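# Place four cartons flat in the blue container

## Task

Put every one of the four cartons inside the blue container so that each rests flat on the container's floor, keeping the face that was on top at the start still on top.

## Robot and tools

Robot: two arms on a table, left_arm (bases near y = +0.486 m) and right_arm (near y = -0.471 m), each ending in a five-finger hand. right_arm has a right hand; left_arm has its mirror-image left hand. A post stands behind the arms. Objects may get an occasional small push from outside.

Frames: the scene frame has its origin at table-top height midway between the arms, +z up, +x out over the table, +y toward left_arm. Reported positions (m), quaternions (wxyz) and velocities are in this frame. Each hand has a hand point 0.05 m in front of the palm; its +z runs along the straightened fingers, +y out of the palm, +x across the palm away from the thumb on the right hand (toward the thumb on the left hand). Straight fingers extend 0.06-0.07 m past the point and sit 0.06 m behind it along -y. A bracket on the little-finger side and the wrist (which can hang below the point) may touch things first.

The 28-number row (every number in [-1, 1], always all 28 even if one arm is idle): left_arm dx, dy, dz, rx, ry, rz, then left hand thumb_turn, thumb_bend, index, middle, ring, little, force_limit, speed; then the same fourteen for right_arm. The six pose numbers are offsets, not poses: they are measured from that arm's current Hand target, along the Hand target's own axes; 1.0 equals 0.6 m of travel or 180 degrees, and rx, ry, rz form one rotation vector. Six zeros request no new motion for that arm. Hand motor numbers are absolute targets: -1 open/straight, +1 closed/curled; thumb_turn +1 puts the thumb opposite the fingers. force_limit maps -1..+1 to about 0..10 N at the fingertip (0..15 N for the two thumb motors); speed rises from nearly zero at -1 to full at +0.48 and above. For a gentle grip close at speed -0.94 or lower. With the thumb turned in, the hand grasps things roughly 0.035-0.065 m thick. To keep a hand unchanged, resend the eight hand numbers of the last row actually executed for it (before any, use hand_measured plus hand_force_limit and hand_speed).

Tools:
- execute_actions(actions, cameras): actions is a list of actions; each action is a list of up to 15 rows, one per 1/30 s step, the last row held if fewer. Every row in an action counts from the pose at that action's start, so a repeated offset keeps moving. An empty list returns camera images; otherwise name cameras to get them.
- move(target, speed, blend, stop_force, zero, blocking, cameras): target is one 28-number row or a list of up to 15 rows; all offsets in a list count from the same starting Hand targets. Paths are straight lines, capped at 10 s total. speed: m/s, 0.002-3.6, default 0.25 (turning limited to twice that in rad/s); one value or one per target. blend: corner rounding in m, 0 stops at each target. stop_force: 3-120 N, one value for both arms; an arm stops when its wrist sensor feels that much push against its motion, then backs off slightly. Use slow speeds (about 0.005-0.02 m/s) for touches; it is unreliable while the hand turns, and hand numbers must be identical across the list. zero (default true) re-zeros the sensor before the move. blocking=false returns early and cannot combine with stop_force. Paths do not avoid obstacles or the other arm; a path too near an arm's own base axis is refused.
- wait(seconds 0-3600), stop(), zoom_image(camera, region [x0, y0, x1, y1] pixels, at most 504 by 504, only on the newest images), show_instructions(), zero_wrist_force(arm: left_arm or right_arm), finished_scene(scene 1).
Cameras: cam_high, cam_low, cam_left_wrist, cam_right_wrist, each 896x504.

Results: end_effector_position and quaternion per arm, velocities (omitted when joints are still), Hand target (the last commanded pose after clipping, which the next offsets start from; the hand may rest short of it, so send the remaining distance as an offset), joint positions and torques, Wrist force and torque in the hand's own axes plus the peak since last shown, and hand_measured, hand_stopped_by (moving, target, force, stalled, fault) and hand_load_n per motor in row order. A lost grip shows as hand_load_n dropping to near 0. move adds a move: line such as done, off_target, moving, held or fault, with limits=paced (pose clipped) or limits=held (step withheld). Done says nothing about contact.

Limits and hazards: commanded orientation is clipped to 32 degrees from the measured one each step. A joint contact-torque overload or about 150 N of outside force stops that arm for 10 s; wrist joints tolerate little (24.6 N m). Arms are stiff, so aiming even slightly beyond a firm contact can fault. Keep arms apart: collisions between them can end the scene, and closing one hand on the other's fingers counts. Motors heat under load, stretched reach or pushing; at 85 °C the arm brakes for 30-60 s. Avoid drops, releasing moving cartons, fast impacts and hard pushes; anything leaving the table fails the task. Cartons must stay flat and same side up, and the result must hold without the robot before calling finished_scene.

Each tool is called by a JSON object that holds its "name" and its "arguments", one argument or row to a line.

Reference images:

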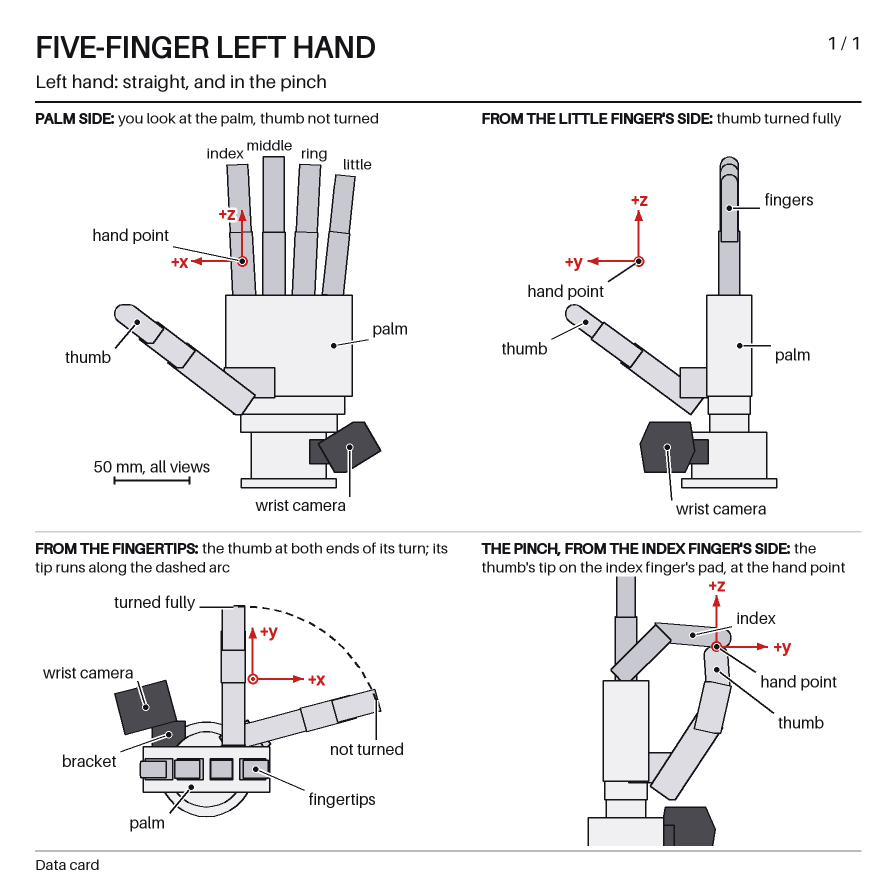

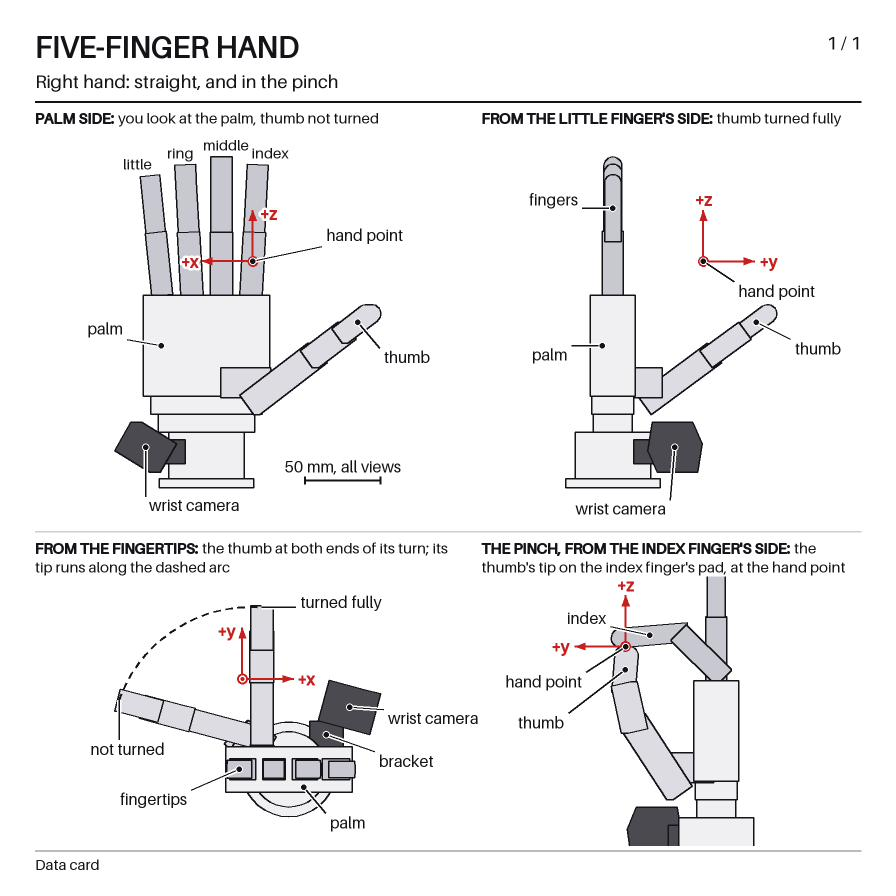

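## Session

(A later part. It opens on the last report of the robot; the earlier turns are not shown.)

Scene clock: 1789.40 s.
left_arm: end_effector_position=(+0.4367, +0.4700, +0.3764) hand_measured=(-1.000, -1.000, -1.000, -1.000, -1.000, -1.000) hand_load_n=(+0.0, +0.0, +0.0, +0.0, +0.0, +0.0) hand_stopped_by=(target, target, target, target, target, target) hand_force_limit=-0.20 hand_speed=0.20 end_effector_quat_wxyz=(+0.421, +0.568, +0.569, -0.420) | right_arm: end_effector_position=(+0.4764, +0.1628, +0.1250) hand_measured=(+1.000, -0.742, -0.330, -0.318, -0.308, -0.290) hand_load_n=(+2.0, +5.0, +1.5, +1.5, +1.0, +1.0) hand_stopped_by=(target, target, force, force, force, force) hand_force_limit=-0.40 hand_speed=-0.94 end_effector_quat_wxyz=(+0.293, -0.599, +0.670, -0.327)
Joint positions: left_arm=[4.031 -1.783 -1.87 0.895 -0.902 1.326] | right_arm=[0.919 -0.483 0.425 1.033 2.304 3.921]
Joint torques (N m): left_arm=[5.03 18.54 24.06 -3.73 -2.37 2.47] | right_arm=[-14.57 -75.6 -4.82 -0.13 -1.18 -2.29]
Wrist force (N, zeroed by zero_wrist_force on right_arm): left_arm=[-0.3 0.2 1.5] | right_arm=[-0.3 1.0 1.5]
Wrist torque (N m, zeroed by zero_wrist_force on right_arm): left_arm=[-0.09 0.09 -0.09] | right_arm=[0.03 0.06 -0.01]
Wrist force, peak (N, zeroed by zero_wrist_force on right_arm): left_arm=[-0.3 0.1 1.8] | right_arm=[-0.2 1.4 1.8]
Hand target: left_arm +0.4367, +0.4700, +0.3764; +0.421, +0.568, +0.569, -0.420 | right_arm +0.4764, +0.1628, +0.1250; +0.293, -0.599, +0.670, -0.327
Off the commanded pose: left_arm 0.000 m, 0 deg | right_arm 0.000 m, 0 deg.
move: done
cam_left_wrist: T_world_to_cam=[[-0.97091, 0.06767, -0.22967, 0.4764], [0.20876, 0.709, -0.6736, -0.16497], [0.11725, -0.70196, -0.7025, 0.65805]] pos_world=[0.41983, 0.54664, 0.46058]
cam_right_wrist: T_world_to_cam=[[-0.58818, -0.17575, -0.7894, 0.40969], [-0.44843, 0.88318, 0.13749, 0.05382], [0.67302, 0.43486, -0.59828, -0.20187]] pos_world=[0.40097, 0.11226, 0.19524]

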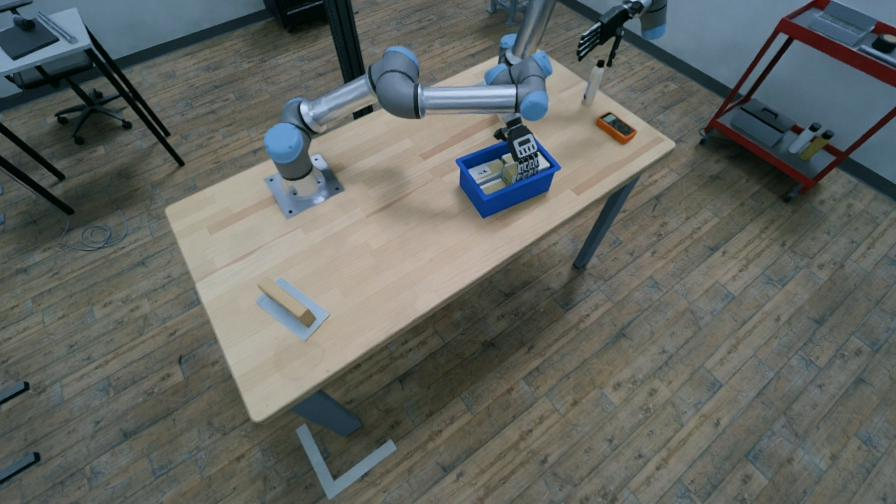

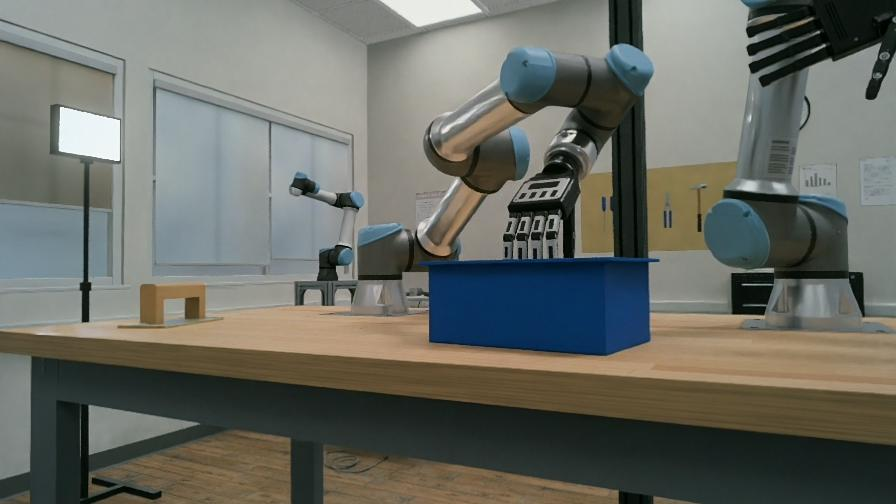

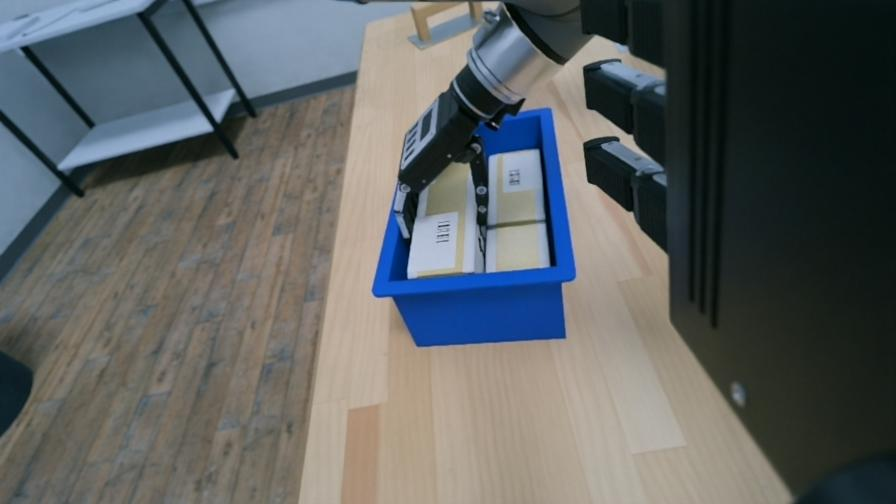

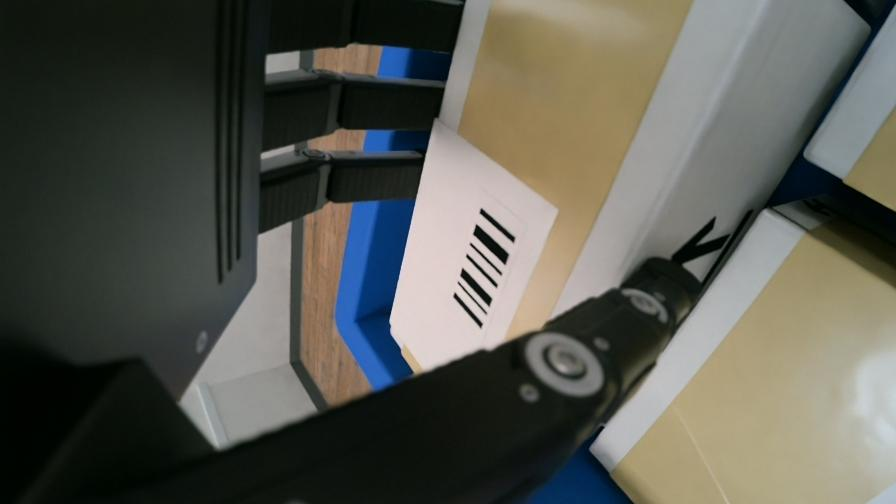

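{"name": "move", "arguments": {
  "target": [0,0,0,0,0,0,-1,-1,-1,-1,-1,-1,-0.2,0.2,0,0.0328,0.0257,0,0,0,1,-0.74,-0.05,-0.05,-0.05,-0.05,-0.4,-0.94],
  "speed": 0.025,
  "stop_force": 4,
  "cameras": ["cam_high", "cam_left_wrist", "cam_right_wrist"]
}}

{"name": "zoom_image", "arguments": {
  "camera": "cam_left_wrist",
  "region": [380, 120, 540, 290]
}}

{"name": "zoom_image", "arguments": {
  "camera": "cam_high",
  "region": [490, 130, 570, 200]
}}

Scene clock: 1797.57 s.
left_arm: end_effector_position=(+0.4367, +0.4700, +0.3764) hand_measured=(-1.000, -1.000, -1.000, -1.000, -1.000, -1.000) hand_load_n=(+0.0, +0.0, +0.0, +0.0, +0.0, +0.0) hand_stopped_by=(target, target, target, target, target, target) hand_force_limit=-0.20 hand_speed=0.20 end_effector_quat_wxyz=(+0.421, +0.568, +0.569, -0.420) | right_arm: end_effector_position=(+0.4765, +0.1628, +0.1000) hand_measured=(+1.000, -0.742, -0.330, -0.318, -0.308, -0.290) hand_load_n=(+2.0, +5.0, +1.5, +1.5, +1.0, +1.5) hand_stopped_by=(target, target, force, force, force, force) hand_force_limit=-0.40 hand_speed=-0.94 end_effector_quat_wxyz=(+0.293, -0.599, +0.670, -0.327)
Joint positions: left_arm=[4.031 -1.783 -1.87 0.895 -0.902 1.326] | right_arm=[0.919 -0.486 0.495 0.966 2.304 3.921]
Joint torques (N m): left_arm=[5.95 17.89 23.07 -3.74 -2.28 2.53] | right_arm=[-14.49 -75.41 -5.58 -0.16 1.15 -2.18]
Wrist force (N, zeroed by zero_wrist_force on right_arm): left_arm=[-0.4 0.4 1.2] | right_arm=[-0.3 1.1 1.4]
Wrist torque (N m, zeroed by zero_wrist_force on right_arm): left_arm=[-0.04 0.10 -0.10] | right_arm=[0.03 0.07 -0.01]
Wrist force, peak (N, zeroed by zero_wrist_force on right_arm): left_arm=[-0.5 0.1 1.8] | right_arm=[-0.4 1.4 1.6]
Hand target: left_arm +0.4367, +0.4700, +0.3764; +0.421, +0.568, +0.569, -0.420 | right_arm +0.4765, +0.1628, +0.1000; +0.293, -0.599, +0.670, -0.327
Off the commanded pose: left_arm 0.000 m, 0 deg | right_arm 0.000 m, 0 deg.
move: done
cam_left_wrist: T_world_to_cam=[[-0.97091, 0.06767, -0.22967, 0.4764], [0.20876, 0.709, -0.6736, -0.16497], [0.11725, -0.70196, -0.7025, 0.65805]] pos_world=[0.41983, 0.54664, 0.46058]
cam_right_wrist: T_world_to_cam=[[-0.58814, -0.17573, -0.78944, 0.39], [-0.44839, 0.8832, 0.13746, 0.05729], [0.67308, 0.43483, -0.59824, -0.21692]] pos_world=[0.40107, 0.11226, 0.17024]

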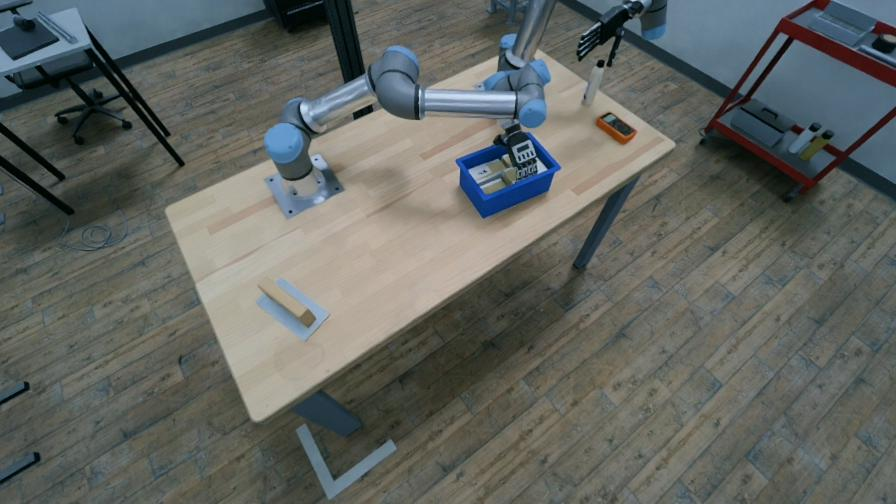

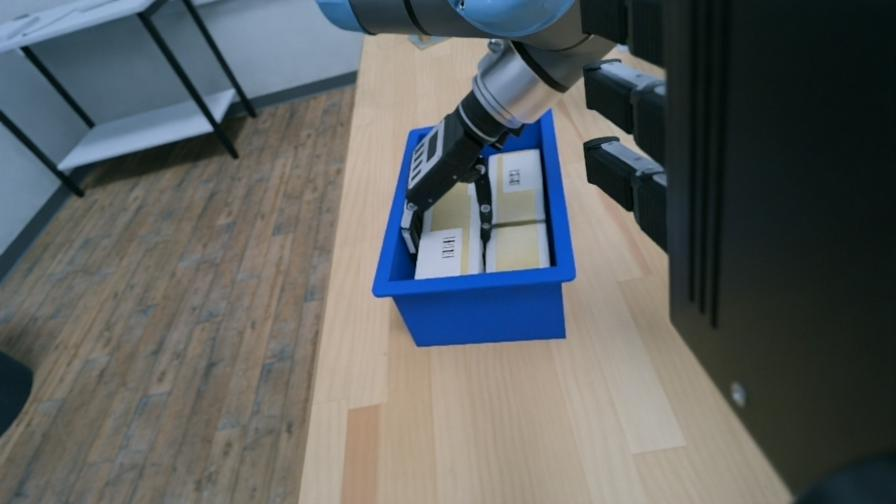

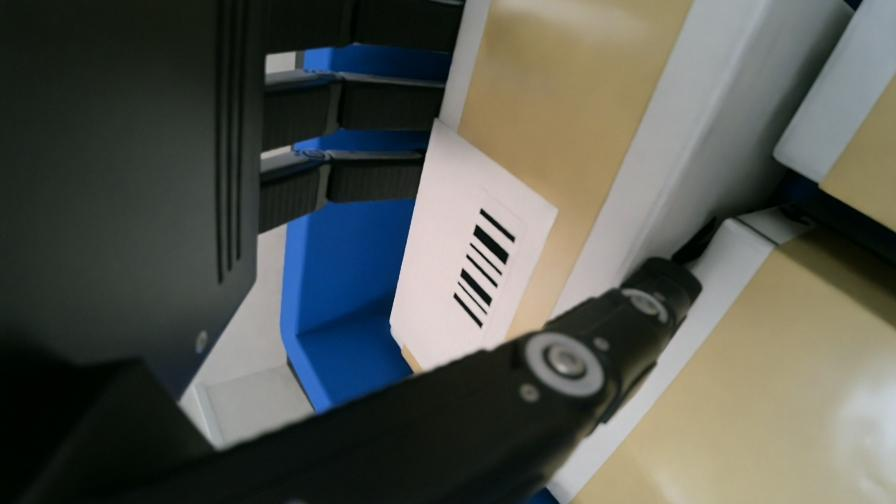

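Scaled by 2.965 from the camera's image (finer frame: 1280x720).

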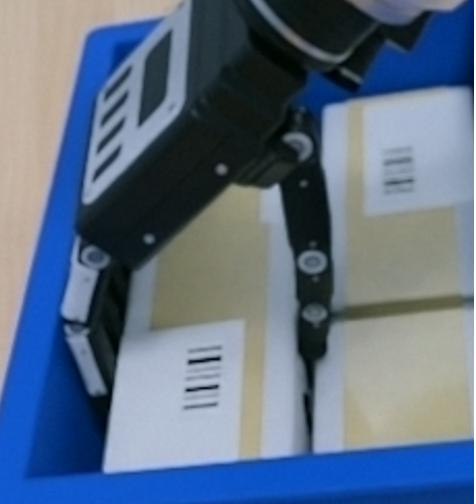

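Scaled by 6.300 from the camera's image (finer frame: 1280x720).

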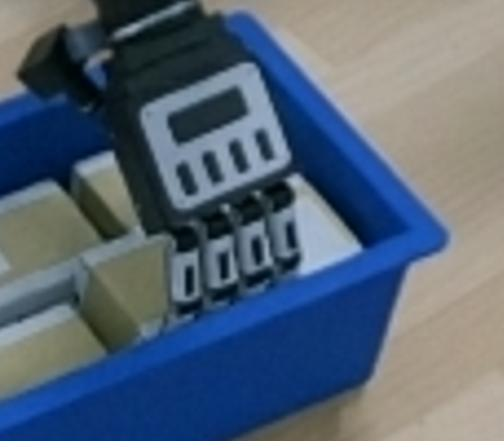

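{"name": "move", "arguments": {
  "target": [0,0,0,0,0,0,-1,-1,-1,-1,-1,-1,-0.2,0.2,0,0.0197,0.0154,0,0,0,1,-0.74,-0.05,-0.05,-0.05,-0.05,-0.4,-0.94],
  "speed": 0.006,
  "stop_force": 3,
  "cameras": ["cam_left_wrist", "cam_right_wrist"]
}}

{"name": "zoom_image", "arguments": {
  "camera": "cam_left_wrist",
  "region": [380, 120, 540, 290]
}}

Scene clock: 1805.53 s.
left_arm: end_effector_position=(+0.4367, +0.4700, +0.3764) hand_measured=(-1.000, -1.000, -1.000, -1.000, -1.000, -1.000) hand_load_n=(+0.0, +0.0, +0.0, +0.0, +0.0, +0.0) hand_stopped_by=(target, target, target, target, target, target) hand_force_limit=-0.20 hand_speed=0.20 end_effector_quat_wxyz=(+0.421, +0.568, +0.569, -0.420) | right_arm: end_effector_position=(+0.4765, +0.1628, +0.0940) hand_measured=(+1.000, -0.742, -0.330, -0.318, -0.308, -0.290) hand_load_n=(+1.5, +4.5, +1.5, +1.0, +1.0, +1.5) hand_stopped_by=(target, target, force, force, force, force) hand_force_limit=-0.40 hand_speed=-0.94 end_effector_quat_wxyz=(+0.293, -0.599, +0.670, -0.327)
Joint positions: left_arm=[4.031 -1.783 -1.87 0.895 -0.902 1.326] | right_arm=[0.919 -0.485 0.509 0.952 2.304 3.921]
Joint torques (N m): left_arm=[5.44 18.65 24.14 -3.78 -2.29 2.44] | right_arm=[-14.16 -58.68 -32.28 2.59 -0.37 -0.04]
Wrist force (N, zeroed by zero_wrist_force on right_arm): left_arm=[-0.5 0.3 1.4] | right_arm=[-0.9 -1.8 -0.8]
Wrist torque (N m, zeroed by zero_wrist_force on right_arm): left_arm=[-0.07 0.13 -0.10] | right_arm=[-0.18 0.18 -0.08]
Wrist force, peak (N, zeroed by zero_wrist_force on right_arm): left_arm=[-0.5 0.5 1.8] | right_arm=[-0.8 -5.5 -3.0]
Hand target: left_arm +0.4367, +0.4700, +0.3764; +0.421, +0.568, +0.569, -0.420 | right_arm +0.4765, +0.1628, +0.0940; +0.293, -0.599, +0.670, -0.327 (not the last commanded pose)
Off the commanded pose: left_arm 0.000 m, 0 deg | right_arm 0.009 m, 0 deg.
move: contact (right_arm)
cam_left_wrist: T_world_to_cam=[[-0.97091, 0.06767, -0.22967, 0.4764], [0.20876, 0.709, -0.6736, -0.16497], [0.11725, -0.70196, -0.7025, 0.65805]] pos_world=[0.41983, 0.54664, 0.46058]
cam_right_wrist: T_world_to_cam=[[-0.58818, -0.17575, -0.7894, 0.38528], [-0.44843, 0.88318, 0.13749, 0.05812], [0.67302, 0.43486, -0.59828, -0.22048]] pos_world=[0.40107, 0.11226, 0.16424]

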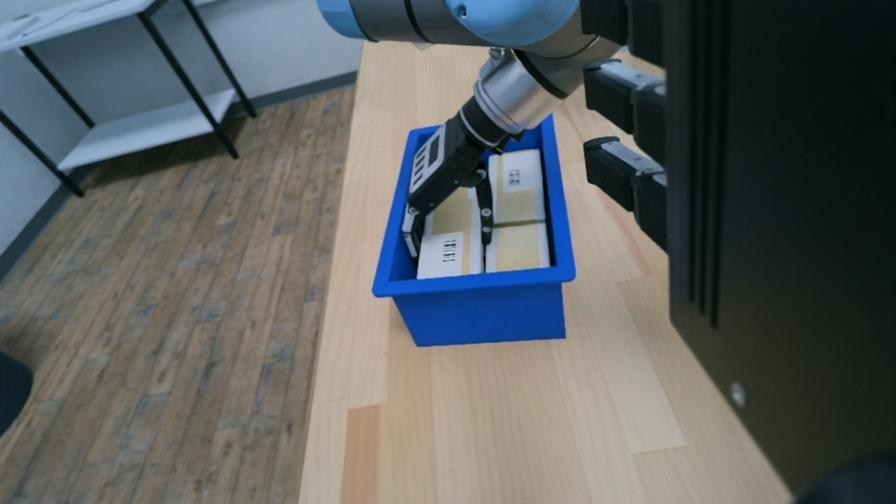

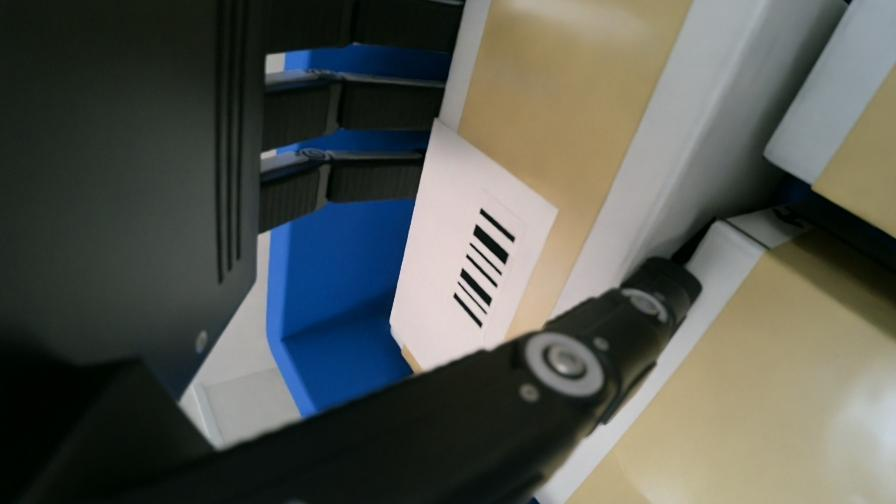

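Scaled by 2.965 from the camera's image (finer frame: 1280x720).

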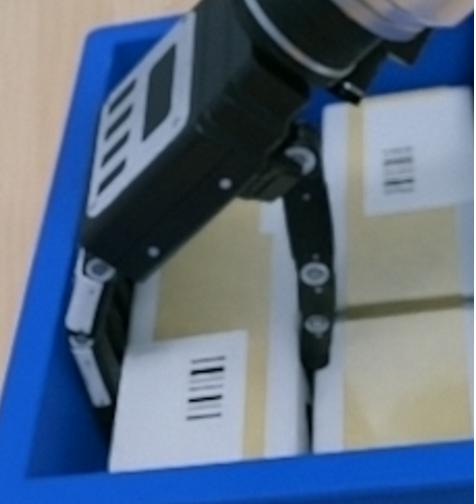

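{"name": "move", "arguments": {
  "target": [0,0,0,0,0,0,-1,-1,-1,-1,-1,-1,-0.2,0.2,0,-0.0020,-0.0015,0,0,0,1,-0.74,-0.05,-0.05,-0.05,-0.05,-0.4,-0.94],
  "speed": 0.01,
  "cameras": []
}}

{"name": "move", "arguments": {
  "target": [0,0,0,0,0,0,-1,-1,-1,-1,-1,-1,-0.2,0.2,0,0.0082,-0.0105,0,0,0,1,-0.74,-0.05,-0.05,-0.05,-0.05,-0.4,-0.94],
  "speed": 0.005,
  "stop_force": 3,
  "cameras": ["cam_high", "cam_left_wrist", "cam_right_wrist"]
}}

{"name": "zoom_image", "arguments": {
  "camera": "cam_left_wrist",
  "region": [370, 100, 590, 310]
}}

Scene clock: 1953.07 s.
left_arm: end_effector_position=(+0.4367, +0.4700, +0.3764) hand_measured=(-1.000, -1.000, -1.000, -1.000, -1.000, -1.000) hand_load_n=(+0.0, +0.0, +0.0, +0.0, +0.0, -0.5) hand_stopped_by=(target, target, target, target, target, target) hand_force_limit=-0.20 hand_speed=0.20 end_effector_quat_wxyz=(+0.421, +0.568, +0.569, -0.420) | right_arm: end_effector_position=(+0.4765, +0.1628, +0.0955) hand_measured=(+1.000, -0.742, -0.330, -0.318, -0.308, -0.290) hand_load_n=(+1.5, +5.0, +1.5, +1.0, +1.0, +1.5) hand_stopped_by=(target, target, force, force, force, force) hand_force_limit=-0.40 hand_speed=-0.94 end_effector_quat_wxyz=(+0.293, -0.599, +0.670, -0.327)
Joint positions: left_arm=[4.031 -1.783 -1.87 0.895 -0.902 1.326] | right_arm=[0.919 -0.485 0.505 0.955 2.304 3.921]
Joint torques (N m): left_arm=[5.51 19.04 23.26 -3.77 -2.26 2.31] | right_arm=[-14.65 -73.94 -33.17 2.48 -1.14 -1.81]
Wrist force (N, zeroed by zero_wrist_force on right_arm): left_arm=[-0.5 0.1 1.6] | right_arm=[-0.2 1.0 1.4]
Wrist torque (N m, zeroed by zero_wrist_force on right_arm): left_arm=[-0.11 0.14 -0.10] | right_arm=[0.03 0.05 0.00]
Wrist force, peak (N, zeroed by zero_wrist_force on right_arm): left_arm=[-0.7 0.4 1.8] | right_arm=[-0.5 -2.6 -1.4]
Hand target: left_arm +0.4367, +0.4700, +0.3764; +0.421, +0.568, +0.569, -0.420 | right_arm +0.4765, +0.1628, +0.0955; +0.293, -0.599, +0.670, -0.327
Off the commanded pose: left_arm 0.000 m, 0 deg | right_arm 0.000 m, 0 deg.
move: done

Scene clock: 1955.53 s.
left_arm: end_effector_position=(+0.4367, +0.4700, +0.3764) hand_measured=(-1.000, -1.000, -1.000, -1.000, -1.000, -1.000) hand_load_n=(+0.0, +0.0, +0.0, +0.0, +0.0, +0.0) hand_stopped_by=(target, target, target, target, target, target) hand_force_limit=-0.20 hand_speed=0.20 end_effector_quat_wxyz=(+0.421, +0.568, +0.569, -0.420) | right_arm: end_effector_position=(+0.4710, +0.1634, +0.0955) hand_measured=(+1.000, -0.742, -0.330, -0.318, -0.308, -0.290) hand_load_n=(+2.0, +4.5, +1.5, +1.5, +1.0, +1.0) hand_stopped_by=(target, target, force, force, force, force) hand_force_limit=-0.40 hand_speed=-0.94 end_effector_quat_wxyz=(+0.293, -0.599, +0.670, -0.327)
Joint positions: left_arm=[4.031 -1.783 -1.87 0.895 -0.902 1.326] | right_arm=[0.926 -0.494 0.522 0.952 2.308 3.929]
Joint torques (N m): left_arm=[5.79 18.99 22.87 -3.79 -2.33 2.37] | right_arm=[-14.02 -54.21 -33.79 2.76 -1.11 -2.25]
Wrist force (N, zeroed by zero_wrist_force on right_arm): left_arm=[-0.1 -0.2 1.6] | right_arm=[-0.6 1.2 2.4]
Wrist torque (N m, zeroed by zero_wrist_force on right_arm): left_arm=[-0.15 0.08 -0.07] | right_arm=[0.03 0.08 -0.09]
Wrist force, peak (N, zeroed by zero_wrist_force on right_arm): left_arm=[-0.4 0.5 1.8] | right_arm=[0.2 -1.8 3.1]
Hand target: left_arm +0.4367, +0.4700, +0.3764; +0.421, +0.568, +0.569, -0.420 | right_arm +0.4710, +0.1634, +0.0955; +0.293, -0.599, +0.670, -0.327 (not the last commanded pose)
Off the commanded pose: left_arm 0.000 m, 0 deg | right_arm 0.002 m, 0 deg.
move: contact (right_arm)
cam_left_wrist: T_world_to_cam=[[-0.97091, 0.06767, -0.22967, 0.4764], [0.20876, 0.709, -0.6736, -0.16497], [0.11725, -0.70196, -0.7025, 0.65805]] pos_world=[0.41983, 0.54664, 0.46058]
cam_right_wrist: T_world_to_cam=[[-0.58818, -0.17575, -0.7894, 0.38335], [-0.44843, 0.88318, 0.13749, 0.05483], [0.67302, 0.43486, -0.59828, -0.21619]] pos_world=[0.39557, 0.11296, 0.16574]

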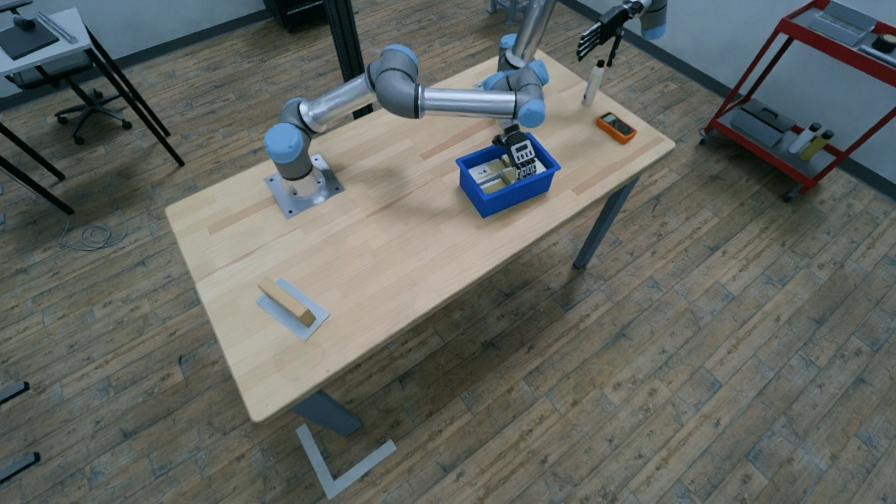

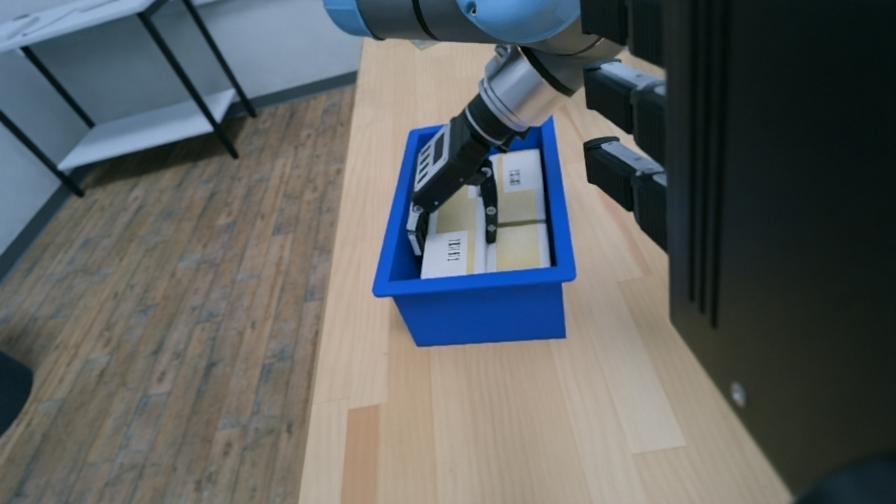

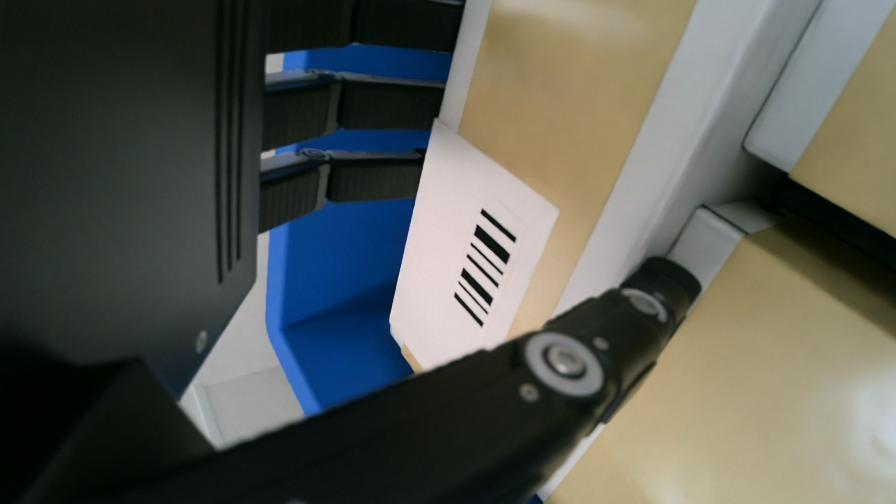

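Scaled by 2.291 from the camera's image (finer frame: 1280x720).

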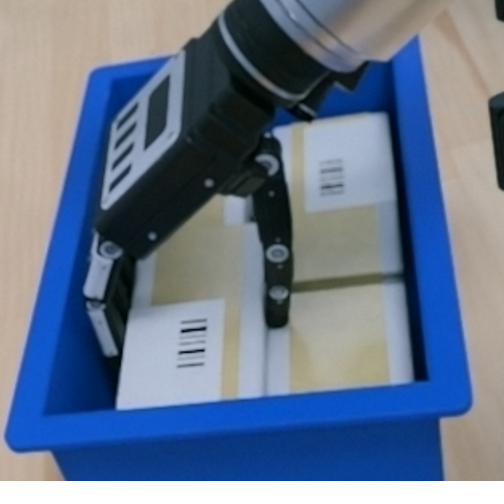

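{"name": "move", "arguments": {
  "target": [0,0,0,0,0,0,-1,-1,-1,-1,-1,-1,-0.2,0.2,0,0.0031,-0.0039,0,0,0,1,-0.74,-0.05,-0.05,-0.05,-0.05,-0.4,-0.94],
  "speed": 0.006,
  "cameras": ["cam_right_wrist"]
}}

Scene clock: 1963.97 s.
left_arm: end_effector_position=(+0.4367, +0.4700, +0.3764) hand_measured=(-1.000, -1.000, -1.000, -1.000, -1.000, -1.000) hand_load_n=(+0.0, +0.0, +0.0, +0.0, +0.0, +0.0) hand_stopped_by=(target, target, target, target, target, target) hand_force_limit=-0.20 hand_speed=0.20 end_effector_quat_wxyz=(+0.421, +0.568, +0.569, -0.420) | right_arm: end_effector_position=(+0.4681, +0.1638, +0.0955) hand_measured=(+1.000, -0.742, -0.330, -0.318, -0.308, -0.290) hand_load_n=(+1.0, +4.5, +1.5, +2.0, +1.5, +1.5) hand_stopped_by=(target, target, force, force, force, force) hand_force_limit=-0.40 hand_speed=-0.94 end_effector_quat_wxyz=(+0.293, -0.599, +0.670, -0.327)
Joint positions: left_arm=[4.031 -1.783 -1.87 0.895 -0.902 1.326] | right_arm=[0.93 -0.498 0.531 0.95 2.31 3.933]
Joint torques (N m): left_arm=[5.35 19.44 23.18 -3.75 -2.18 2.21] | right_arm=[14.41 -76.74 -4.73 0.15 3.42 1.74]
Wrist force (N, zeroed by zero_wrist_force on right_arm): left_arm=[-0.4 0.5 1.3] | right_arm=[-0.9 -0.7 3.9]
Wrist torque (N m, zeroed by zero_wrist_force on right_arm): left_arm=[-0.03 0.11 -0.10] | right_arm=[-0.10 0.03 -0.22]
Wrist force, peak (N, zeroed by zero_wrist_force on right_arm): left_arm=[-0.6 0.0 1.9] | right_arm=[-0.9 -0.8 4.1]
Hand target: left_arm +0.4367, +0.4700, +0.3764; +0.421, +0.568, +0.569, -0.420 | right_arm +0.4681, +0.1638, +0.0955; +0.293, -0.599, +0.670, -0.327
Off the commanded pose: left_arm 0.000 m, 0 deg | right_arm 0.000 m, 0 deg.
move: done
cam_right_wrist: T_world_to_cam=[[-0.58823, -0.17569, -0.78938, 0.38171], [-0.44832, 0.88323, 0.1375, 0.05322], [0.67305, 0.43478, -0.59831, -0.21436]] pos_world=[0.39267, 0.11326, 0.16574]

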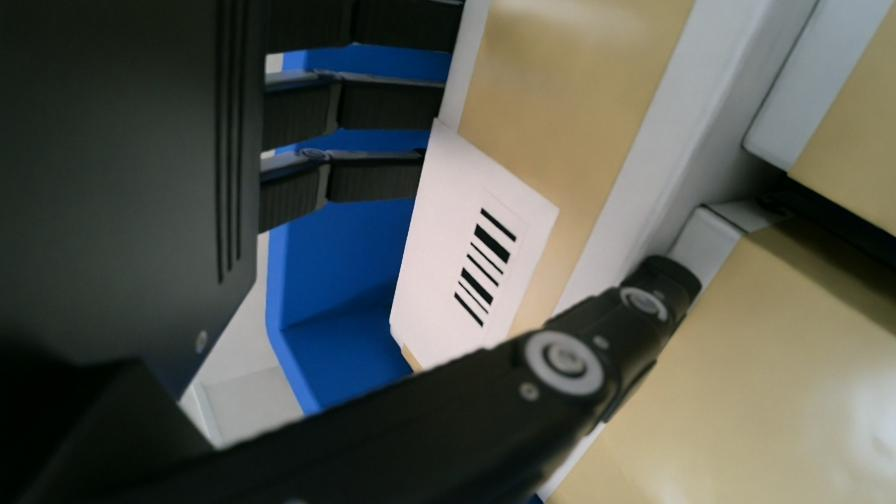

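{"name": "move", "arguments": {
  "target": [0,0,0,0,0,0,-1,-1,-1,-1,-1,-1,-0.2,0.2,0,0,0,0,0,0,1,-1,-0.05,-0.05,-0.05,-0.05,-0.4,-0.94],
  "speed": 0.006,
  "cameras": ["cam_left_wrist", "cam_right_wrist"]
}}

{"name": "zoom_image", "arguments": {
  "camera": "cam_left_wrist",
  "region": [370, 100, 590, 310]
}}

Scene clock: 1975.13 s.
left_arm: end_effector_position=(+0.4367, +0.4700, +0.3764) hand_measured=(-1.000, -1.000, -1.000, -1.000, -1.000, -1.000) hand_load_n=(+0.0, +0.0, +0.0, +0.0, +0.0, +0.0) hand_stopped_by=(target, target, target, target, target, target) hand_force_limit=-0.20 hand_speed=0.20 end_effector_quat_wxyz=(+0.421, +0.568, +0.569, -0.420) | right_arm: end_effector_position=(+0.4680, +0.1638, +0.0955) hand_measured=(+1.000, -1.000, -0.330, -0.318, -0.306, -0.290) hand_load_n=(+0.0, +0.0, +0.0, +0.0, +0.0, +0.0) hand_stopped_by=(target, target, force, force, force, force) hand_force_limit=-0.40 hand_speed=-0.94 end_effector_quat_wxyz=(+0.293, -0.599, +0.670, -0.327)
Joint positions: left_arm=[4.031 -1.783 -1.87 0.895 -0.902 1.326] | right_arm=[0.93 -0.498 0.531 0.95 2.31 3.933]
Joint torques (N m): left_arm=[5.28 19.43 22.03 -3.75 -2.03 2.32] | right_arm=[-2.72 -56.73 -5.71 1.55 -1.34 1.19]
Wrist force (N, zeroed by zero_wrist_force on right_arm): left_arm=[-0.3 0.5 1.6] | right_arm=[-0.7 -1.8 -0.3]
Wrist torque (N m, zeroed by zero_wrist_force on right_arm): left_arm=[-0.04 0.11 -0.10] | right_arm=[-0.08 0.13 -0.16]
Wrist force, peak (N, zeroed by zero_wrist_force on right_arm): left_arm=[-0.6 0.4 1.8] | right_arm=[-0.2 -3.2 3.2]
Hand target: left_arm +0.4367, +0.4700, +0.3764; +0.421, +0.568, +0.569, -0.420 | right_arm +0.4681, +0.1638, +0.0955; +0.293, -0.599, +0.670, -0.327
Off the commanded pose: left_arm 0.000 m, 0 deg | right_arm 0.000 m, 0 deg.
move: done
cam_left_wrist: T_world_to_cam=[[-0.97091, 0.06767, -0.22967, 0.4764], [0.20876, 0.709, -0.6736, -0.16497], [0.11725, -0.70196, -0.7025, 0.65805]] pos_world=[0.41983, 0.54664, 0.46058]
cam_right_wrist: T_world_to_cam=[[-0.58818, -0.17575, -0.7894, 0.3817], [-0.44843, 0.88318, 0.13749, 0.05327], [0.67302, 0.43486, -0.59828, -0.21437]] pos_world=[0.39267, 0.11326, 0.16574]

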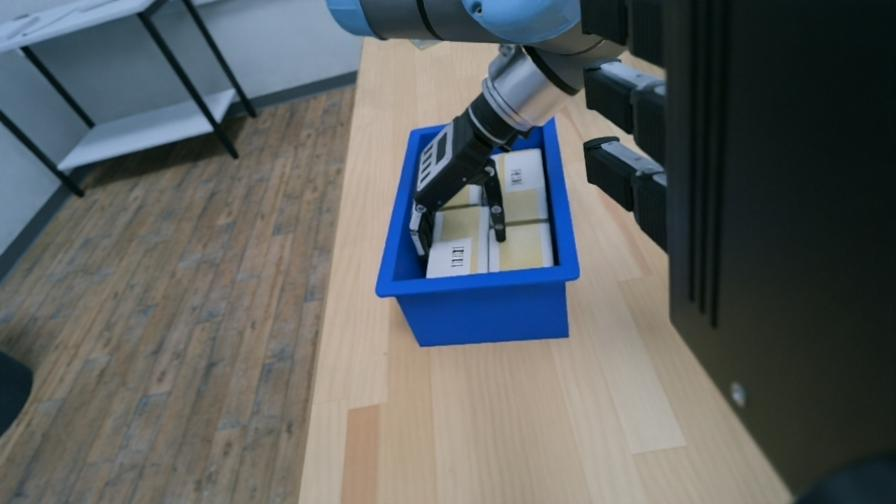

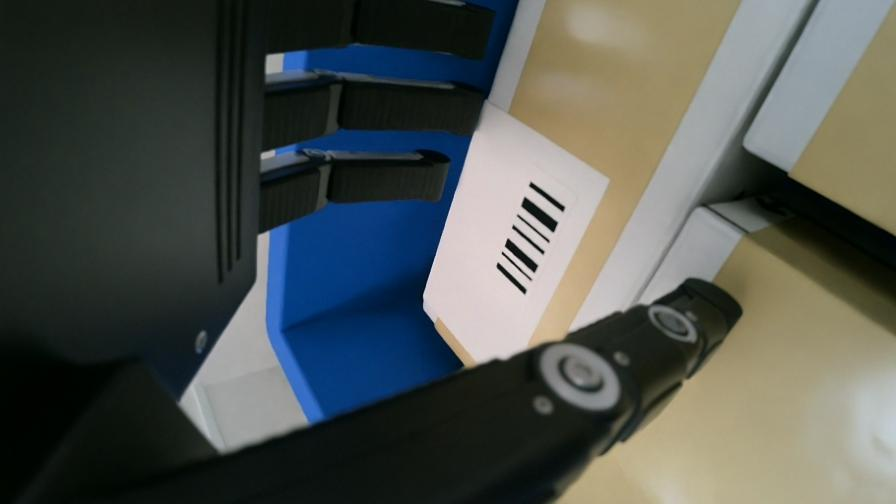

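Scaled by 2.291 from the camera's image (finer frame: 1280x720).

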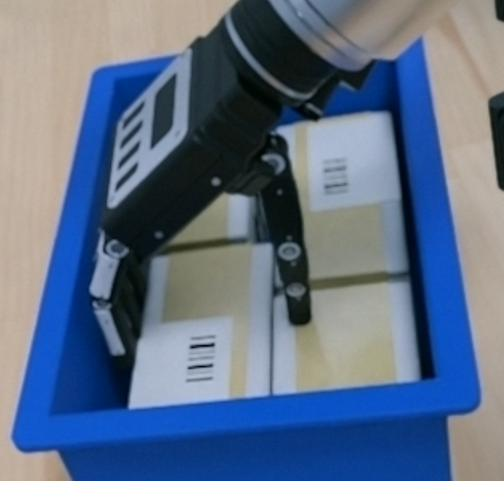

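{"name": "move", "arguments": {
  "target": [
    [0,0,0,0,0,0,-1,-1,-1,-1,-1,-1,-0.2,0.2,0,-0.1182,-0.0923,0,0,0,1,-1,-0.05,-0.05,-0.05,-0.05,-0.4,-0.94],
    [0,0,0,0,0,0,-1,-1,-1,-1,-1,-1,-0.2,0.2,0.5155,-0.1030,-0.2198,0,0,0,1,-1,-0.05,-0.05,-0.05,-0.05,-0.4,-0.94]
  ],
  "speed": [0.04, 0.2],
  "cameras": ["cam_high", "cam_low", "cam_left_wrist"]
}}

{"name": "zoom_image", "arguments": {
  "camera": "cam_left_wrist",
  "region": [370, 100, 590, 310]
}}

{"name": "zoom_image", "arguments": {
  "camera": "cam_high",
  "region": [450, 110, 570, 215]
}}

Scene clock: 1993.87 s.
left_arm: end_effector_position=(+0.4367, +0.4700, +0.3764) hand_measured=(-1.000, -1.000, -1.000, -1.000, -1.000, -1.000) hand_load_n=(+0.0, +0.0, +0.0, +0.0, +0.0, +0.0) hand_stopped_by=(target, target, target, target, target, target) hand_force_limit=-0.20 hand_speed=0.20 end_effector_quat_wxyz=(+0.421, +0.568, +0.569, -0.420) | right_arm: end_effector_position=(+0.3681, -0.1363, +0.2252) hand_measured=(+1.000, -1.000, -0.330, -0.318, -0.306, -0.290) hand_load_n=(+0.0, +0.0, +0.0, +0.0, +0.0, +0.0) hand_stopped_by=(target, target, force, force, force, force) hand_force_limit=-0.40 hand_speed=-0.94 end_effector_quat_wxyz=(+0.293, -0.599, +0.670, -0.327)
Joint positions: left_arm=[4.031 -1.783 -1.87 0.895 -0.902 1.326] | right_arm=[0.651 -1.448 1.678 0.586 2.135 3.659]
Joint torques (N m): left_arm=[4.79 18.85 22.12 -3.81 -2.03 2.15] | right_arm=[-16.21 -37.51 -4.4 -0.47 -1.99 -1.93]
Wrist force (N, zeroed by zero_wrist_force on right_arm): left_arm=[-0.6 0.4 1.3] | right_arm=[-0.5 -1.7 -0.1]
Wrist torque (N m, zeroed by zero_wrist_force on right_arm): left_arm=[-0.05 0.13 -0.11] | right_arm=[-0.08 0.08 0.00]
Wrist force, peak (N, zeroed by zero_wrist_force on right_arm): left_arm=[-0.8 0.6 1.7] | right_arm=[-1.7 -2.1 -0.1]
Hand target: left_arm +0.4367, +0.4700, +0.3764; +0.421, +0.568, +0.569, -0.420 | right_arm +0.3681, -0.1363, +0.2252; +0.293, -0.599, +0.670, -0.327
Off the commanded pose: left_arm 0.000 m, 0 deg | right_arm 0.000 m, 0 deg.
move: done
cam_left_wrist: T_world_to_cam=[[-0.97091, 0.06767, -0.22967, 0.4764], [0.20876, 0.709, -0.6736, -0.16497], [0.11725, -0.70196, -0.7025, 0.65805]] pos_world=[0.41983, 0.54664, 0.46058]

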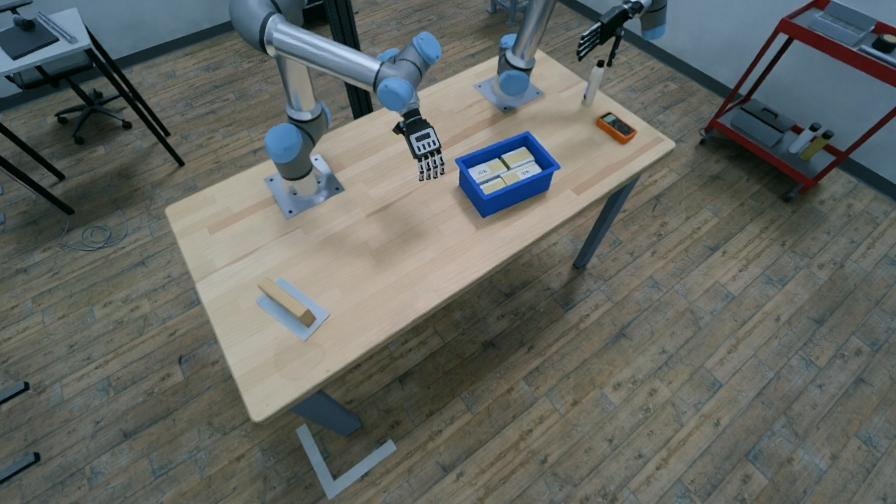

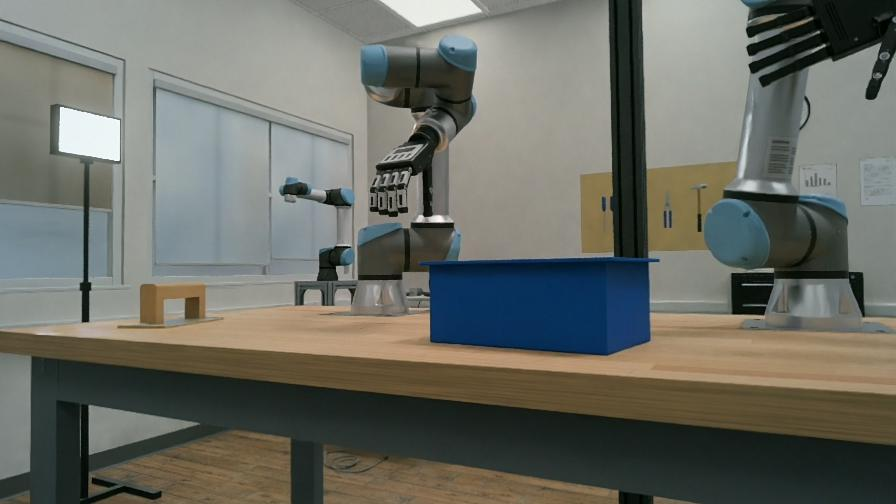

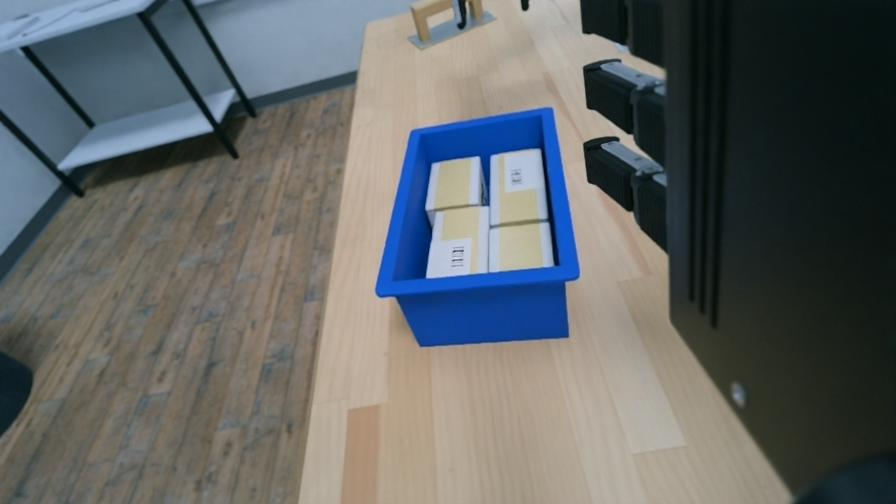

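Scaled by 2.291 from the camera's image (finer frame: 1280x720).

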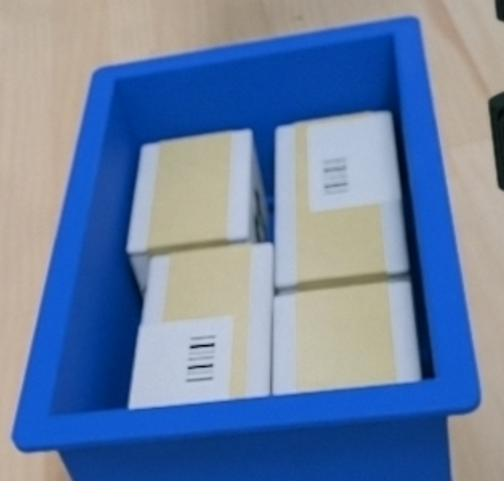

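Scaled by 4.200 from the camera's image (finer frame: 1280x720).

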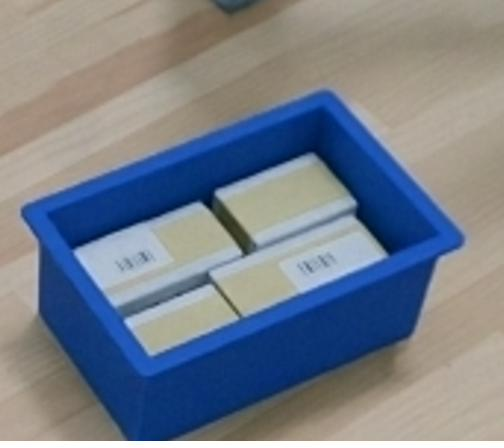

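{"name": "zoom_image", "arguments": {
  "camera": "cam_high",
  "region": [490, 135, 560, 195]
}}

{"name": "zoom_image", "arguments": {
  "camera": "cam_left_wrist",
  "region": [410, 140, 560, 290]
}}

Scaled by 7.200 from the camera's image (finer frame: 1280x720).

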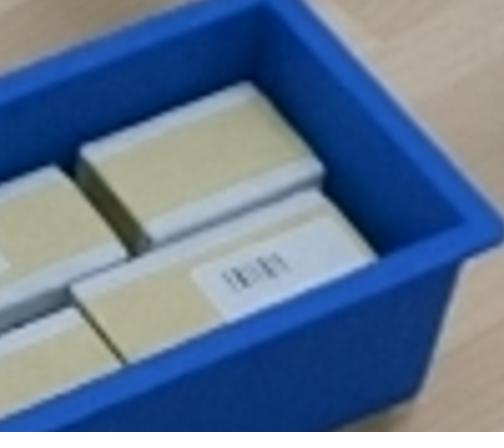

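Scaled by 3.360 from the camera's image (finer frame: 1280x720).

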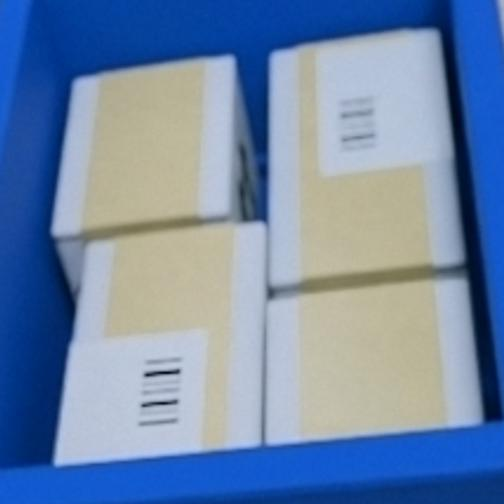

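{"name": "finished_scene", "arguments": {
  "scene": 1
}}

The scene is finished: the task was done.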